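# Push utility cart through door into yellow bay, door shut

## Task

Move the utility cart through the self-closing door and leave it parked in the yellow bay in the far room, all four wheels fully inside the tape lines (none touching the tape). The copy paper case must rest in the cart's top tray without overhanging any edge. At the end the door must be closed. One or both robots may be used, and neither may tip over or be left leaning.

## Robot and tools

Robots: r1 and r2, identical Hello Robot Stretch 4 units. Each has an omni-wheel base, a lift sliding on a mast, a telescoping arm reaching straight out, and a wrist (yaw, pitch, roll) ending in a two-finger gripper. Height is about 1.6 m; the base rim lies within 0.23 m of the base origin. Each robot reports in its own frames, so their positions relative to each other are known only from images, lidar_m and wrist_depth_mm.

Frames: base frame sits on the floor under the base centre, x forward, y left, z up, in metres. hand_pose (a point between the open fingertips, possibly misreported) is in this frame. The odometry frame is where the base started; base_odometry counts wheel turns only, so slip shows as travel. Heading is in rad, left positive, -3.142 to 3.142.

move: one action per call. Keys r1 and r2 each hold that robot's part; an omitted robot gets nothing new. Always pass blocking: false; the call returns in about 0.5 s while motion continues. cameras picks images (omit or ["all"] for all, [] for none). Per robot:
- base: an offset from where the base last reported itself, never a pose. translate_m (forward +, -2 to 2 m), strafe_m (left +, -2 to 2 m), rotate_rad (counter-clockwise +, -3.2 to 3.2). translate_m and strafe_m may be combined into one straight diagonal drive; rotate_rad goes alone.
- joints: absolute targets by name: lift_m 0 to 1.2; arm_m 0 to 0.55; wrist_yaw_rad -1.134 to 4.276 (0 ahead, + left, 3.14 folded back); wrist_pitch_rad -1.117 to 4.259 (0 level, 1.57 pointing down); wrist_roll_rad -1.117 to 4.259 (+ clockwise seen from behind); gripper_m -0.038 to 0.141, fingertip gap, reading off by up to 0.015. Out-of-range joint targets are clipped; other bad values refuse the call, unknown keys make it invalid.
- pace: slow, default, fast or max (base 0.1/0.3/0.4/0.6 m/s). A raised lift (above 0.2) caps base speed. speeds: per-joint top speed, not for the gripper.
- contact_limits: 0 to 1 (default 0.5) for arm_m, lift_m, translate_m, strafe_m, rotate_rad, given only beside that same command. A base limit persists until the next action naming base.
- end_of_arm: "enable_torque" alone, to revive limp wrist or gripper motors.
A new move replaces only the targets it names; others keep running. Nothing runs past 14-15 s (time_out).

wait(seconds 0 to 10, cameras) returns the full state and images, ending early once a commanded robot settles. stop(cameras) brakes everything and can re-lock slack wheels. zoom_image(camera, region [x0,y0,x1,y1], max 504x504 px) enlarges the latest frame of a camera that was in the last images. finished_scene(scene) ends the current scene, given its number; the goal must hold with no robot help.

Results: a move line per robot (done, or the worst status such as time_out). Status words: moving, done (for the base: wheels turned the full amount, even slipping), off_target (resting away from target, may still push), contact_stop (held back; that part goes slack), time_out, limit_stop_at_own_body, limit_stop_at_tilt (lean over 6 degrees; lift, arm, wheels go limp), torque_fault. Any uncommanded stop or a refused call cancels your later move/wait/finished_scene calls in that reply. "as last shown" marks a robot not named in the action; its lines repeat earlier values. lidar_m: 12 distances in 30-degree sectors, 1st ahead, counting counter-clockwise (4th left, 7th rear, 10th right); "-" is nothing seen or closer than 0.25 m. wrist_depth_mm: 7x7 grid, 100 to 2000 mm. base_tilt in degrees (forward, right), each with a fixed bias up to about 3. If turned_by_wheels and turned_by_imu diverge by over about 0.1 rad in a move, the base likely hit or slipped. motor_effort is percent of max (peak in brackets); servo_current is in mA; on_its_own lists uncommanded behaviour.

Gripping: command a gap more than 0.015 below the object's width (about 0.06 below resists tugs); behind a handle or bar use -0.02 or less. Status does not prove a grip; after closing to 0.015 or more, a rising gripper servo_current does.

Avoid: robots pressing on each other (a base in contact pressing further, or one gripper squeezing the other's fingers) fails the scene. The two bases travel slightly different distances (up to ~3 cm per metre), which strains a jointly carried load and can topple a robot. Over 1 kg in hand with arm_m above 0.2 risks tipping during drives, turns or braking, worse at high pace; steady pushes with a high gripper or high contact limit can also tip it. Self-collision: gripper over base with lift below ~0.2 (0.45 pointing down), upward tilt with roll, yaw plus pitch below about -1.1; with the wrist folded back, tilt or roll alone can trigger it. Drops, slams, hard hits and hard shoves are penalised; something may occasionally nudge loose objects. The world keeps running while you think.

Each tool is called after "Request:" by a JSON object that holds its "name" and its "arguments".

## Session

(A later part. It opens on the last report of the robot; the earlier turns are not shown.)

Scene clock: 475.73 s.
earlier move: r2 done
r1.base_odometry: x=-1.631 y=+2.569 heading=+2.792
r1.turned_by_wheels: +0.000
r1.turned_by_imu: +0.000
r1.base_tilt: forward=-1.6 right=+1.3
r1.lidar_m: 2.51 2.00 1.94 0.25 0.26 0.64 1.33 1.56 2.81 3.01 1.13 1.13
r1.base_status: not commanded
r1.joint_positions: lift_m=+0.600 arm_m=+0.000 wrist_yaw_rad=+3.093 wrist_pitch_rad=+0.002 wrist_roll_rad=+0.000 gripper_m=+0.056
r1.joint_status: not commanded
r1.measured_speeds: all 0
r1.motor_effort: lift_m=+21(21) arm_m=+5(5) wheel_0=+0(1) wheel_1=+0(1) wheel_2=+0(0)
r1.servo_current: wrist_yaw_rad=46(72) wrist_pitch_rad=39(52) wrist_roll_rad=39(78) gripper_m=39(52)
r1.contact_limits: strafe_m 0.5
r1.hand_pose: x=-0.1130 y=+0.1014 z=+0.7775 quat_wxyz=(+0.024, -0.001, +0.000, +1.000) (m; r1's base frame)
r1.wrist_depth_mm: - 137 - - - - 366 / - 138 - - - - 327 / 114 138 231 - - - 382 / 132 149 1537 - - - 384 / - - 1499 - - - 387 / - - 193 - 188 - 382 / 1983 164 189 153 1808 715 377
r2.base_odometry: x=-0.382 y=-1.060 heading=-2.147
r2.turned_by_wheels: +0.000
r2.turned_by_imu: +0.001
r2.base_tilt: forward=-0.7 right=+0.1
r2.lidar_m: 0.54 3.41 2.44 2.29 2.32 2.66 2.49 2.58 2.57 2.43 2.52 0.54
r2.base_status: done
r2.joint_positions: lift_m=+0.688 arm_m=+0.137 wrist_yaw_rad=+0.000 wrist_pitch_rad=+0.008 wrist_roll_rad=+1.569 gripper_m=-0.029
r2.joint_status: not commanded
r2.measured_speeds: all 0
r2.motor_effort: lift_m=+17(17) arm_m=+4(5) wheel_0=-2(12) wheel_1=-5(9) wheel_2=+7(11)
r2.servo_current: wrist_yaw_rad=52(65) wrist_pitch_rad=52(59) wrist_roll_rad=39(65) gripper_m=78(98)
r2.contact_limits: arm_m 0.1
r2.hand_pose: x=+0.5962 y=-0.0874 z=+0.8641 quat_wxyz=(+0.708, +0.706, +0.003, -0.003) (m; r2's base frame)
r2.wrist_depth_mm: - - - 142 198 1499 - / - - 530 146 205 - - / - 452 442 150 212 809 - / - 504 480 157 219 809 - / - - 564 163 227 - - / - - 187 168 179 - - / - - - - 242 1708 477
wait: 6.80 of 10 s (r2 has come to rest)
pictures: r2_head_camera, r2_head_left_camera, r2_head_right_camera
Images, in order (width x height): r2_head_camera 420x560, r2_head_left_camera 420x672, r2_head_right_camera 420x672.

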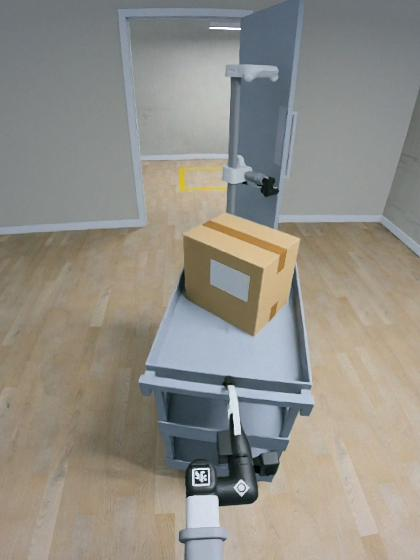

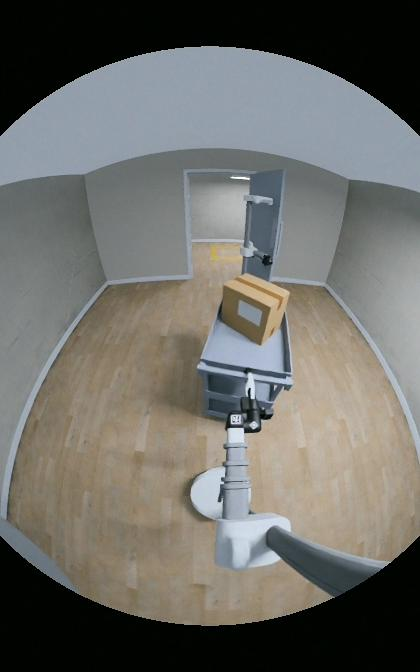

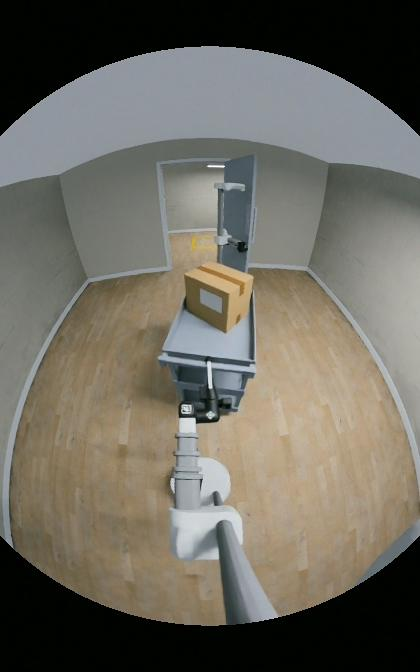

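Request:
{"name": "move", "arguments": {"blocking": false, "r2": {"base":{"strafe_m":-0.15},"pace":"slow"}, "cameras": []}}

Request:
{"name": "wait", "arguments": {"seconds": 5, "cameras": ["r2_head_camera"]}}

Request:
{"name": "move", "arguments": {"blocking": false, "r2": {"base":{"translate_m":0.3},"pace":"slow"}, "cameras": []}}

Request:
{"name": "wait", "arguments": {"seconds": 6, "cameras": ["r2_head_camera"]}}

Scene clock: 487.57 s.
move: r2 moving
r1: as last shown
r1.lidar_m: 2.52 1.99 1.93 0.25 0.26 0.65 1.35 1.60 2.79 3.04 1.11 1.14
r1.motor_effort: lift_m=+21(21) arm_m=+5(5) wheel_0=+0(1) wheel_1=+0(0) wheel_2=+0(0)
r1.servo_current: wrist_yaw_rad=52(59) wrist_pitch_rad=39(52) wrist_roll_rad=59(59) gripper_m=46(52)
r1.contact_limits: strafe_m 0.5
r1.wrist_depth_mm: - 137 - - - - 368 / - 138 - - - - 325 / 114 138 231 - - - 382 / 132 149 1499 - - - 387 / - - 1499 - - - 384 / - - 192 - 188 - 382 / 1921 164 189 153 1808 723 373
r2.base_odometry: x=-0.394 y=-1.052 heading=-2.147
r2.turned_by_wheels: +0.000
r2.turned_by_imu: +0.001
r2.base_tilt: forward=-0.6 right=+0.0
r2.lidar_m: 0.52 0.59 2.45 2.31 2.36 2.64 2.52 2.63 2.57 2.41 2.51 0.52
r2.base_status: strafe_m moving
r2.joint_positions: lift_m=+0.688 arm_m=+0.137 wrist_yaw_rad=+0.003 wrist_pitch_rad=+0.008 wrist_roll_rad=+1.569 gripper_m=-0.029
r2.joint_status: not commanded
r2.measured_speeds: translate_m=+0.000 strafe_m=-0.056 rotate_rad=+0.000 lift_m=+0.000 arm_m=+0.000 wrist_yaw_rad=+0.000 wrist_pitch_rad=+0.000 wrist_roll_rad=+0.000
r2.motor_effort: lift_m=+17(17) arm_m=+4(5) wheel_0=+9(12) wheel_1=-7(7) wheel_2=+0(6)
r2.servo_current: wrist_yaw_rad=52(52) wrist_pitch_rad=46(59) wrist_roll_rad=39(59) gripper_m=91(91)
r2.contact_limits: arm_m 0.1
r2.hand_pose: x=+0.5965 y=-0.0866 z=+0.8641 quat_wxyz=(+0.708, +0.706, +0.004, -0.002) (m; r2's base frame)
r2.wrist_depth_mm: - - - 142 198 1499 - / - - 535 146 205 - - / - 452 445 150 212 798 - / - 504 477 156 217 809 - / - - 564 162 228 - - / - - 186 168 178 - - / - - - - 243 1576 484
pictures: none
No camera images: "cameras" was empty.

Scene clock: 489.70 s.
earlier move: r2 done
r1.base_odometry: x=-1.631 y=+2.569 heading=+2.792
r1.turned_by_wheels: +0.000
r1.turned_by_imu: +0.000
r1.base_tilt: forward=-1.6 right=+1.3
r1.lidar_m: 2.50 2.00 1.92 0.25 0.28 0.63 1.34 1.58 2.79 3.02 1.13 1.07
r1.base_status: not commanded
r1.joint_positions: lift_m=+0.600 arm_m=+0.000 wrist_yaw_rad=+3.093 wrist_pitch_rad=+0.002 wrist_roll_rad=+0.000 gripper_m=+0.056
r1.joint_status: not commanded
r1.measured_speeds: all 0
r1.motor_effort: lift_m=+21(21) arm_m=+5(5) wheel_0=+0(1) wheel_1=+0(0) wheel_2=+0(0)
r1.servo_current: wrist_yaw_rad=46(72) wrist_pitch_rad=39(52) wrist_roll_rad=39(65) gripper_m=39(52)
r1.contact_limits: strafe_m 0.5
r1.hand_pose: x=-0.1130 y=+0.1014 z=+0.7775 quat_wxyz=(+0.024, -0.001, +0.000, +1.000) (m; r1's base frame)
r1.wrist_depth_mm: - 137 - - - - 366 / - 138 - - - - 329 / 114 138 231 - - - 379 / 132 149 1537 - - - 387 / - - 1499 - - - 387 / - - 191 - 187 - 377 / 1983 164 189 153 1863 715 375
r2.base_odometry: x=-0.507 y=-0.978 heading=-2.147
r2.turned_by_wheels: +0.000
r2.turned_by_imu: +0.001
r2.base_tilt: forward=-0.7 right=+0.0
r2.lidar_m: 0.51 0.53 2.59 2.44 2.52 2.68 2.50 2.60 2.42 2.28 2.36 0.56
r2.base_status: done
r2.joint_positions: lift_m=+0.688 arm_m=+0.137 wrist_yaw_rad=+0.003 wrist_pitch_rad=+0.008 wrist_roll_rad=+1.569 gripper_m=-0.029
r2.joint_status: not commanded
r2.measured_speeds: all 0
r2.motor_effort: lift_m=+17(17) arm_m=+5(5) wheel_0=+5(14) wheel_1=-3(7) wheel_2=+0(6)
r2.servo_current: wrist_yaw_rad=39(59) wrist_pitch_rad=46(59) wrist_roll_rad=65(65) gripper_m=91(91)
r2.contact_limits: arm_m 0.1
r2.hand_pose: x=+0.5965 y=-0.0866 z=+0.8641 quat_wxyz=(+0.708, +0.706, +0.004, -0.002) (m; r2's base frame)
r2.wrist_depth_mm: - - - 169 229 1661 1138 / - - - 169 230 1618 - / - - 591 169 230 798 - / - 492 462 169 229 831 - / - - 488 169 230 854 - / - - 186 169 178 809 - / - - 603 - 231 - -
wait: 2.13 of 5 s (r2 has come to rest)
pictures: r2_head_camera
Images, in order (width x height): r2_head_camera 420x560.

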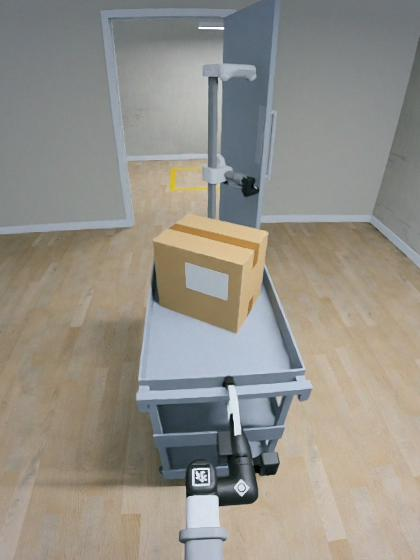

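Scene clock: 490.20 s.
move: r2 moving
r1: as last shown
r1.lidar_m: 2.51 1.97 1.94 0.25 0.27 0.66 1.34 1.58 2.81 3.04 1.10 1.07
r1.motor_effort: lift_m=+21(21) arm_m=+5(5) wheel_0=+0(0) wheel_1=+0(0) wheel_2=+0(0)
r1.servo_current: wrist_yaw_rad=39(59) wrist_pitch_rad=52(52) wrist_roll_rad=52(72) gripper_m=39(46)
r1.contact_limits: strafe_m 0.5
r1.wrist_depth_mm: - 137 - - - - 366 / - 138 - - - - 329 / 114 138 231 - - - 382 / 132 149 1499 - - - 384 / - - 1499 - - - 387 / - - 193 - 188 - 379 / 1921 163 189 153 1808 723 375
r2.base_odometry: x=-0.514 y=-0.989 heading=-2.147
r2.turned_by_wheels: +0.000
r2.turned_by_imu: +0.000
r2.base_tilt: forward=-0.7 right=+0.1
r2.lidar_m: 0.51 0.56 2.61 2.45 2.51 2.67 2.52 2.61 2.38 2.29 2.36 0.56
r2.base_status: translate_m moving
r2.joint_positions: lift_m=+0.688 arm_m=+0.137 wrist_yaw_rad=-0.001 wrist_pitch_rad=+0.008 wrist_roll_rad=+1.569 gripper_m=-0.029
r2.joint_status: not commanded
r2.measured_speeds: translate_m=+0.050 strafe_m=+0.000 rotate_rad=-0.004 lift_m=+0.000 arm_m=+0.000 wrist_yaw_rad=-0.023 wrist_pitch_rad=+0.000 wrist_roll_rad=+0.000
r2.motor_effort: lift_m=+17(17) arm_m=+4(5) wheel_0=+8(11) wheel_1=+7(7) wheel_2=-13(13)
r2.servo_current: wrist_yaw_rad=39(52) wrist_pitch_rad=46(59) wrist_roll_rad=52(65) gripper_m=85(91)
r2.contact_limits: arm_m 0.1
r2.hand_pose: x=+0.5962 y=-0.0876 z=+0.8641 quat_wxyz=(+0.708, +0.706, +0.002, -0.003) (m; r2's base frame)
r2.wrist_depth_mm: - - - 172 235 1499 1138 / - - - 172 234 1661 492 / - - 621 171 233 809 - / - - 459 170 231 831 - / - - 484 170 230 831 - / - - 186 169 178 - - / - - 591 - 229 - -
pictures: none
No camera images: "cameras" was empty.

Scene clock: 493.97 s.
earlier move: r2 done
r1.base_odometry: x=-1.631 y=+2.569 heading=+2.792
r1.turned_by_wheels: +0.000
r1.turned_by_imu: +0.000
r1.base_tilt: forward=-1.6 right=+1.3
r1.lidar_m: 2.50 1.97 1.94 0.25 0.25 0.64 1.34 1.57 2.80 3.04 0.80 0.80
r1.base_status: not commanded
r1.joint_positions: lift_m=+0.600 arm_m=+0.000 wrist_yaw_rad=+3.093 wrist_pitch_rad=+0.002 wrist_roll_rad=+0.000 gripper_m=+0.056
r1.joint_status: not commanded
r1.measured_speeds: all 0
r1.motor_effort: lift_m=+21(21) arm_m=+5(5) wheel_0=+0(1) wheel_1=+0(0) wheel_2=+0(0)
r1.servo_current: wrist_yaw_rad=65(65) wrist_pitch_rad=46(52) wrist_roll_rad=39(72) gripper_m=46(46)
r1.contact_limits: strafe_m 0.5
r1.hand_pose: x=-0.1130 y=+0.1014 z=+0.7775 quat_wxyz=(+0.024, -0.001, +0.000, +1.000) (m; r1's base frame)
r1.wrist_depth_mm: - 138 - - - - 370 / - 138 - - - - 329 / 114 138 231 - - - 384 / 132 148 1537 - - - 384 / - - 1537 - - - 387 / - - 191 - 187 - 382 / 1983 164 189 153 1863 715 377
r2.base_odometry: x=-0.671 y=-1.230 heading=-2.147
r2.turned_by_wheels: +0.000
r2.turned_by_imu: -0.001
r2.base_tilt: forward=-0.7 right=+0.1
r2.lidar_m: 0.54 0.57 2.58 2.46 2.52 2.95 2.81 2.88 2.37 2.27 2.35 0.56
r2.base_status: done
r2.joint_positions: lift_m=+0.688 arm_m=+0.137 wrist_yaw_rad=-0.003 wrist_pitch_rad=+0.008 wrist_roll_rad=+1.569 gripper_m=-0.029
r2.joint_status: not commanded
r2.measured_speeds: all 0
r2.motor_effort: lift_m=+17(17) arm_m=+4(5) wheel_0=+2(11) wheel_1=+3(8) wheel_2=-8(16)
r2.servo_current: wrist_yaw_rad=46(65) wrist_pitch_rad=52(59) wrist_roll_rad=46(65) gripper_m=91(98)
r2.contact_limits: arm_m 0.1
r2.hand_pose: x=+0.5960 y=-0.0882 z=+0.8641 quat_wxyz=(+0.708, +0.706, +0.002, -0.004) (m; r2's base frame)
r2.wrist_depth_mm: - - - 158 216 1661 1182 / - - - 160 220 1537 - / - 535 508 162 224 820 - / - 477 459 165 226 820 - / - - 512 167 229 842 - / - - 186 169 179 - - / - - - - 235 1618 -
wait: 3.77 of 6 s (r2 has come to rest)
pictures: r2_head_camera
Images, in order (width x height): r2_head_camera 420x560.

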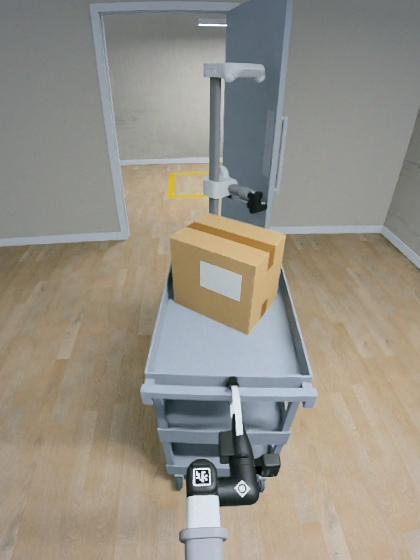

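Request:
{"name": "move", "arguments": {"blocking": false, "r2": {"base":{"strafe_m":-0.17},"pace":"slow"}, "cameras": []}}

Request:
{"name": "wait", "arguments": {"seconds": 5, "cameras": ["r2_head_camera"]}}

Request:
{"name": "move", "arguments": {"blocking": false, "r2": {"base":{"translate_m":0.4,"strafe_m":0.12},"pace":"slow"}, "cameras": []}}

Request:
{"name": "wait", "arguments": {"seconds": 6, "cameras": ["r2_head_camera"]}}

Scene clock: 500.60 s.
move: r2 moving
r1: as last shown
r1.lidar_m: 2.51 1.97 1.94 0.25 0.28 0.64 1.37 1.58 2.80 3.03 0.82 0.80
r1.servo_current: wrist_yaw_rad=52(65) wrist_pitch_rad=39(52) wrist_roll_rad=59(59) gripper_m=39(46)
r1.contact_limits: strafe_m 0.5
r1.wrist_depth_mm: - 138 - - - - 368 / - 138 - - - - 327 / 114 138 232 - - - 379 / 132 149 1537 - - - 387 / - - 1499 - - - 384 / - - 192 - 187 - 382 / 1983 164 189 153 1863 732 375
r2.base_odometry: x=-0.683 y=-1.222 heading=-2.147
r2.turned_by_wheels: +0.000
r2.turned_by_imu: +0.001
r2.base_tilt: forward=-0.6 right=+0.1
r2.lidar_m: 0.54 0.57 2.62 2.49 2.52 2.96 2.82 2.89 2.39 2.27 2.35 0.52
r2.base_status: strafe_m moving
r2.joint_positions: lift_m=+0.688 arm_m=+0.137 wrist_yaw_rad=-0.001 wrist_pitch_rad=+0.008 wrist_roll_rad=+1.569 gripper_m=-0.029
r2.joint_status: not commanded
r2.measured_speeds: translate_m=+0.000 strafe_m=-0.055 rotate_rad=+0.000 lift_m=+0.000 arm_m=+0.000 wrist_yaw_rad=+0.029 wrist_pitch_rad=+0.000 wrist_roll_rad=+0.000
r2.motor_effort: lift_m=+17(17) arm_m=+4(5) wheel_0=+14(14) wheel_1=-7(9) wheel_2=+0(6)
r2.servo_current: wrist_yaw_rad=39(59) wrist_pitch_rad=52(52) wrist_roll_rad=39(52) gripper_m=91(91)
r2.contact_limits: arm_m 0.1
r2.hand_pose: x=+0.5962 y=-0.0877 z=+0.8641 quat_wxyz=(+0.708, +0.706, +0.002, -0.003) (m; r2's base frame)
r2.wrist_depth_mm: - - - 156 214 1576 1160 / - - - 158 218 809 - / - 530 504 161 220 809 - / - 477 459 163 224 831 - / - - 517 167 229 842 - / - - 186 169 178 - - / - - - - 235 1537 -
pictures: none
No camera images: "cameras" was empty.

Scene clock: 502.93 s.
earlier move: r2 done
r1.base_odometry: x=-1.631 y=+2.569 heading=+2.792
r1.turned_by_wheels: +0.000
r1.turned_by_imu: +0.000
r1.base_tilt: forward=-1.6 right=+1.2
r1.lidar_m: 2.47 1.98 1.94 0.25 0.26 0.64 1.29 1.58 2.79 2.99 0.84 0.79
r1.base_status: not commanded
r1.joint_positions: lift_m=+0.600 arm_m=+0.000 wrist_yaw_rad=+3.093 wrist_pitch_rad=+0.002 wrist_roll_rad=+0.000 gripper_m=+0.056
r1.joint_status: not commanded
r1.measured_speeds: all 0
r1.motor_effort: lift_m=+21(21) arm_m=+5(5) wheel_0=+0(1) wheel_1=+0(0) wheel_2=+0(0)
r1.servo_current: wrist_yaw_rad=52(72) wrist_pitch_rad=39(52) wrist_roll_rad=46(59) gripper_m=39(46)
r1.contact_limits: strafe_m 0.5
r1.hand_pose: x=-0.1130 y=+0.1014 z=+0.7775 quat_wxyz=(+0.024, -0.001, +0.000, +1.000) (m; r1's base frame)
r1.wrist_depth_mm: - 137 - - - - 368 / - 138 - - - - 329 / 114 138 231 - - - 382 / 132 149 1499 - - - 387 / - - 1537 - - - 384 / - - 192 - 188 - 382 / 1863 164 189 153 1808 723 373
r2.base_odometry: x=-0.813 y=-1.137 heading=-2.147
r2.turned_by_wheels: +0.000
r2.turned_by_imu: +0.001
r2.base_tilt: forward=-0.7 right=+0.0
r2.lidar_m: 0.51 0.52 2.79 2.63 2.70 2.95 2.79 2.89 2.22 2.11 2.19 0.55
r2.base_status: done
r2.joint_positions: lift_m=+0.688 arm_m=+0.137 wrist_yaw_rad=+0.003 wrist_pitch_rad=+0.008 wrist_roll_rad=+1.569 gripper_m=-0.029
r2.joint_status: not commanded
r2.measured_speeds: all 0
r2.motor_effort: lift_m=+17(17) arm_m=+4(5) wheel_0=+6(14) wheel_1=-5(9) wheel_2=+0(6)
r2.servo_current: wrist_yaw_rad=52(59) wrist_pitch_rad=52(59) wrist_roll_rad=46(59) gripper_m=85(104)
r2.contact_limits: arm_m 0.1
r2.hand_pose: x=+0.5965 y=-0.0865 z=+0.8641 quat_wxyz=(+0.708, +0.706, +0.004, -0.002) (m; r2's base frame)
r2.wrist_depth_mm: - - - 189 254 281 278 / - - - 185 248 1661 1160 / - - 1661 180 243 842 - / - - 525 178 237 - - / - 477 469 175 233 831 - / - - 186 170 179 809 - / - - 539 - 225 - -
wait: 2.33 of 5 s (r2 has come to rest)
pictures: r2_head_camera
Images, in order (width x height): r2_head_camera 420x560.

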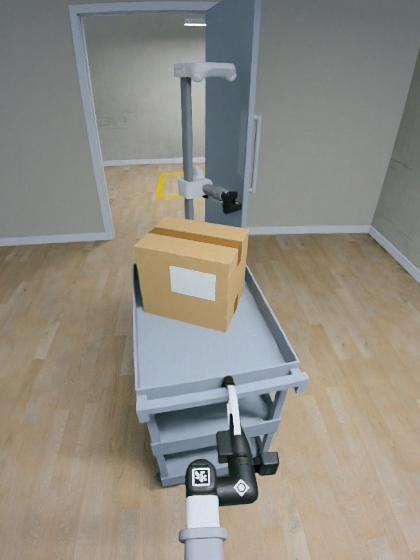

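Scene clock: 503.43 s.
move: r2 moving
r1: as last shown
r1.base_tilt: forward=-1.6 right=+1.3
r1.lidar_m: 2.49 1.99 1.95 0.25 0.27 0.66 1.33 1.59 2.79 3.01 0.81 0.78
r1.servo_current: wrist_yaw_rad=39(52) wrist_pitch_rad=39(46) wrist_roll_rad=39(52) gripper_m=39(46)
r1.contact_limits: strafe_m 0.5
r1.wrist_depth_mm: - 137 - - - - 368 / - 138 - - - - 327 / 114 138 231 - - - 382 / 132 148 1537 - - - 387 / - - 1537 - - - 387 / - - 191 - 187 - 379 / 1921 164 189 154 1863 723 375
r2.base_odometry: x=-0.817 y=-1.149 heading=-2.148
r2.turned_by_wheels: +0.000
r2.turned_by_imu: +0.000
r2.base_tilt: forward=-0.7 right=+0.1
r2.lidar_m: 0.48 0.53 2.80 2.62 2.72 2.92 2.83 2.91 2.22 2.12 2.21 0.56
r2.base_status: translate_m moving; strafe_m moving
r2.joint_positions: lift_m=+0.688 arm_m=+0.137 wrist_yaw_rad=-0.002 wrist_pitch_rad=+0.008 wrist_roll_rad=+1.569 gripper_m=-0.029
r2.joint_status: not commanded
r2.measured_speeds: translate_m=+0.050 strafe_m=+0.013 rotate_rad=-0.004 lift_m=+0.000 arm_m=+0.000 wrist_yaw_rad=-0.033 wrist_pitch_rad=+0.000 wrist_roll_rad=+0.000
r2.motor_effort: lift_m=+17(17) arm_m=+5(5) wheel_0=+10(10) wheel_1=+8(9) wheel_2=-15(15)
r2.servo_current: wrist_yaw_rad=52(59) wrist_pitch_rad=52(52) wrist_roll_rad=46(59) gripper_m=91(91)
r2.contact_limits: arm_m 0.1
r2.hand_pose: x=+0.5961 y=-0.0879 z=+0.8641 quat_wxyz=(+0.708, +0.706, +0.002, -0.003) (m; r2's base frame)
r2.wrist_depth_mm: - - - 194 259 270 278 / - - - 189 251 1618 1138 / - - - 183 244 1661 - / - - 554 179 238 - - / - 473 469 175 233 831 - / - - 187 168 178 - - / - - 525 - 222 - -
pictures: none
No camera images: "cameras" was empty.

Scene clock: 508.37 s.
earlier move: r2 done
r1.base_odometry: x=-1.631 y=+2.569 heading=+2.792
r1.turned_by_wheels: +0.000
r1.turned_by_imu: +0.000
r1.base_tilt: forward=-1.6 right=+1.2
r1.lidar_m: 2.47 1.99 1.95 0.25 0.26 0.65 1.35 1.58 2.81 3.02 0.41 0.41
r1.base_status: not commanded
r1.joint_positions: lift_m=+0.600 arm_m=+0.000 wrist_yaw_rad=+3.093 wrist_pitch_rad=+0.002 wrist_roll_rad=+0.000 gripper_m=+0.056
r1.joint_status: not commanded
r1.measured_speeds: all 0
r1.motor_effort: lift_m=+21(21) arm_m=+5(5) wheel_0=+0(1) wheel_1=+0(0) wheel_2=+0(0)
r1.servo_current: wrist_yaw_rad=46(72) wrist_pitch_rad=52(52) wrist_roll_rad=39(65) gripper_m=39(52)
r1.contact_limits: strafe_m 0.5
r1.hand_pose: x=-0.1130 y=+0.1014 z=+0.7775 quat_wxyz=(+0.024, -0.001, +0.000, +1.000) (m; r1's base frame)
r1.wrist_depth_mm: - 138 - - - - 366 / - 138 - - - - 329 / 114 138 231 - - - 382 / 132 148 1576 - - - 384 / - - 1499 - - - 387 / - - 191 - 188 - 382 / 1983 164 189 154 1863 715 377
r2.base_odometry: x=-0.930 y=-1.538 heading=-2.148
r2.turned_by_wheels: +0.000
r2.turned_by_imu: -0.001
r2.base_tilt: forward=-0.7 right=+0.1
r2.lidar_m: 0.54 2.68 2.66 2.53 2.62 3.37 3.25 3.28 2.32 2.21 2.29 0.55
r2.base_status: done
r2.joint_positions: lift_m=+0.688 arm_m=+0.137 wrist_yaw_rad=-0.004 wrist_pitch_rad=+0.008 wrist_roll_rad=+1.569 gripper_m=-0.029
r2.joint_status: not commanded
r2.measured_speeds: all 0
r2.motor_effort: lift_m=+17(17) arm_m=+5(5) wheel_0=+1(10) wheel_1=+4(9) wheel_2=-7(16)
r2.servo_current: wrist_yaw_rad=39(65) wrist_pitch_rad=46(59) wrist_roll_rad=46(59) gripper_m=85(98)
r2.contact_limits: arm_m 0.1
r2.hand_pose: x=+0.5959 y=-0.0886 z=+0.8641 quat_wxyz=(+0.708, +0.706, +0.001, -0.004) (m; r2's base frame)
r2.wrist_depth_mm: - - - 147 204 1499 - / - - 580 151 210 798 - / - 455 455 155 215 798 - / - 473 477 159 221 820 - / - - 544 164 227 - - / - - 187 168 179 - - / - - - - 240 1661 488
wait: 4.93 of 6 s (r2 has come to rest)
pictures: r2_head_camera
Images, in order (width x height): r2_head_camera 420x560.

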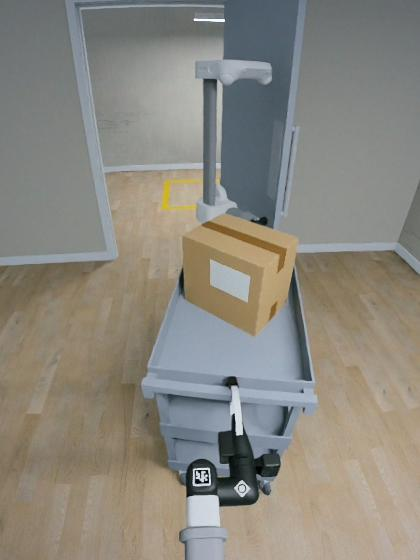

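Request:
{"name": "move", "arguments": {"blocking": false, "r2": {"base":{"translate_m":-0.7,"strafe_m":-0.35},"pace":"slow"}, "cameras": []}}

Request:
{"name": "wait", "arguments": {"seconds": 10, "cameras": ["r2_head_camera"]}}

Request:
{"name": "move", "arguments": {"blocking": false, "r2": {"base":{"translate_m":0.35,"strafe_m":0.25},"pace":"slow"}, "cameras": []}}

Request:
{"name": "wait", "arguments": {"seconds": 10, "cameras": ["r2_head_camera"]}}

Scene clock: 518.53 s.
move: r2 moving
r1: as last shown
r1.base_tilt: forward=-1.6 right=+1.3
r1.lidar_m: 2.51 1.96 1.94 0.25 0.27 0.65 1.34 1.56 2.78 3.03 0.42 0.42
r1.motor_effort: lift_m=+21(21) arm_m=+5(5) wheel_0=+0(0) wheel_1=+0(0) wheel_2=+0(0)
r1.servo_current: wrist_yaw_rad=65(65) wrist_pitch_rad=33(46) wrist_roll_rad=39(72) gripper_m=39(46)
r1.contact_limits: strafe_m 0.5
r1.wrist_depth_mm: - 138 - - - - 366 / - 138 - - - - 327 / 114 138 232 - - - 382 / 132 148 1499 - - - 387 / - - 1499 - - - 387 / - - 192 - 188 - 382 / 1983 164 189 154 1863 723 377
r2.base_odometry: x=-0.929 y=-1.524 heading=-2.148
r2.turned_by_wheels: +0.000
r2.turned_by_imu: +0.000
r2.base_tilt: forward=-0.6 right=+0.1
r2.lidar_m: 0.53 0.58 2.64 2.51 2.61 3.33 3.22 3.29 2.33 2.22 2.27 0.55
r2.base_status: translate_m moving; strafe_m moving
r2.joint_positions: lift_m=+0.688 arm_m=+0.137 wrist_yaw_rad=-0.003 wrist_pitch_rad=+0.008 wrist_roll_rad=+1.569 gripper_m=-0.029
r2.joint_status: not commanded
r2.measured_speeds: translate_m=-0.049 strafe_m=-0.024 rotate_rad=+0.000 lift_m=+0.000 arm_m=+0.000 wrist_yaw_rad=+0.002 wrist_pitch_rad=+0.000 wrist_roll_rad=+0.000
r2.motor_effort: lift_m=+17(17) arm_m=+5(5) wheel_0=-7(8) wheel_1=-8(11) wheel_2=+11(11)
r2.servo_current: wrist_yaw_rad=52(59) wrist_pitch_rad=46(52) wrist_roll_rad=46(59) gripper_m=91(98)
r2.contact_limits: arm_m 0.1
r2.hand_pose: x=+0.5960 y=-0.0883 z=+0.8641 quat_wxyz=(+0.708, +0.706, +0.002, -0.004) (m; r2's base frame)
r2.wrist_depth_mm: - - - 147 204 1537 - / - - 569 152 209 788 - / - 459 452 154 214 809 - / - 469 477 159 221 831 - / - - 539 164 228 - - / - - 186 169 179 - - / - - - - 240 1576 492
pictures: none
No camera images: "cameras" was empty.

Scene clock: 527.03 s.
earlier move: r2 done
r1.base_odometry: x=-1.631 y=+2.569 heading=+2.792
r1.turned_by_wheels: +0.000
r1.turned_by_imu: -0.001
r1.base_tilt: forward=-1.6 right=+1.3
r1.lidar_m: 2.49 2.00 1.95 0.25 0.26 0.66 1.33 1.58 2.81 3.04 1.16 1.11
r1.base_status: not commanded
r1.joint_positions: lift_m=+0.600 arm_m=+0.000 wrist_yaw_rad=+3.093 wrist_pitch_rad=+0.002 wrist_roll_rad=+0.000 gripper_m=+0.056
r1.joint_status: not commanded
r1.measured_speeds: all 0
r1.motor_effort: lift_m=+21(21) arm_m=+5(5) wheel_0=+0(1) wheel_1=+0(0) wheel_2=+0(0)
r1.servo_current: wrist_yaw_rad=59(72) wrist_pitch_rad=26(52) wrist_roll_rad=59(72) gripper_m=39(52)
r1.contact_limits: strafe_m 0.5
r1.hand_pose: x=-0.1130 y=+0.1014 z=+0.7775 quat_wxyz=(+0.024, -0.001, +0.000, +1.000) (m; r1's base frame)
r1.wrist_depth_mm: - 138 - - - - 366 / - 138 - - - - 327 / 114 138 231 - - - 379 / 132 148 1537 - - - 384 / - - 1499 - - - 387 / - - 191 - 188 - 382 / 1983 164 189 153 1808 723 375
r2.base_odometry: x=-0.842 y=-0.760 heading=-2.148
r2.turned_by_wheels: +0.000
r2.turned_by_imu: +0.001
r2.base_tilt: forward=-0.7 right=+0.1
r2.lidar_m: 0.49 0.52 3.00 2.82 2.94 2.64 2.47 2.55 1.98 1.88 1.96 0.57
r2.base_status: done
r2.joint_positions: lift_m=+0.688 arm_m=+0.137 wrist_yaw_rad=+0.002 wrist_pitch_rad=+0.008 wrist_roll_rad=+1.569 gripper_m=-0.029
r2.joint_status: not commanded
r2.measured_speeds: all 0
r2.motor_effort: lift_m=+17(17) arm_m=+4(5) wheel_0=-3(9) wheel_1=-5(11) wheel_2=+6(13)
r2.servo_current: wrist_yaw_rad=52(65) wrist_pitch_rad=52(59) wrist_roll_rad=39(65) gripper_m=91(98)
r2.contact_limits: arm_m 0.1
r2.hand_pose: x=+0.5964 y=-0.0869 z=+0.8641 quat_wxyz=(+0.708, +0.706, +0.003, -0.002) (m; r2's base frame)
r2.wrist_depth_mm: - - - 248 271 279 279 / - - - 255 260 1661 1182 / - - - 189 250 1756 - / - - 597 181 242 798 - / - 477 466 177 236 809 - / - - 187 169 178 809 - / - - 521 - 222 - -
wait: 8.50 of 10 s (r2 has come to rest)
pictures: r2_head_camera
Images, in order (width x height): r2_head_camera 420x560.

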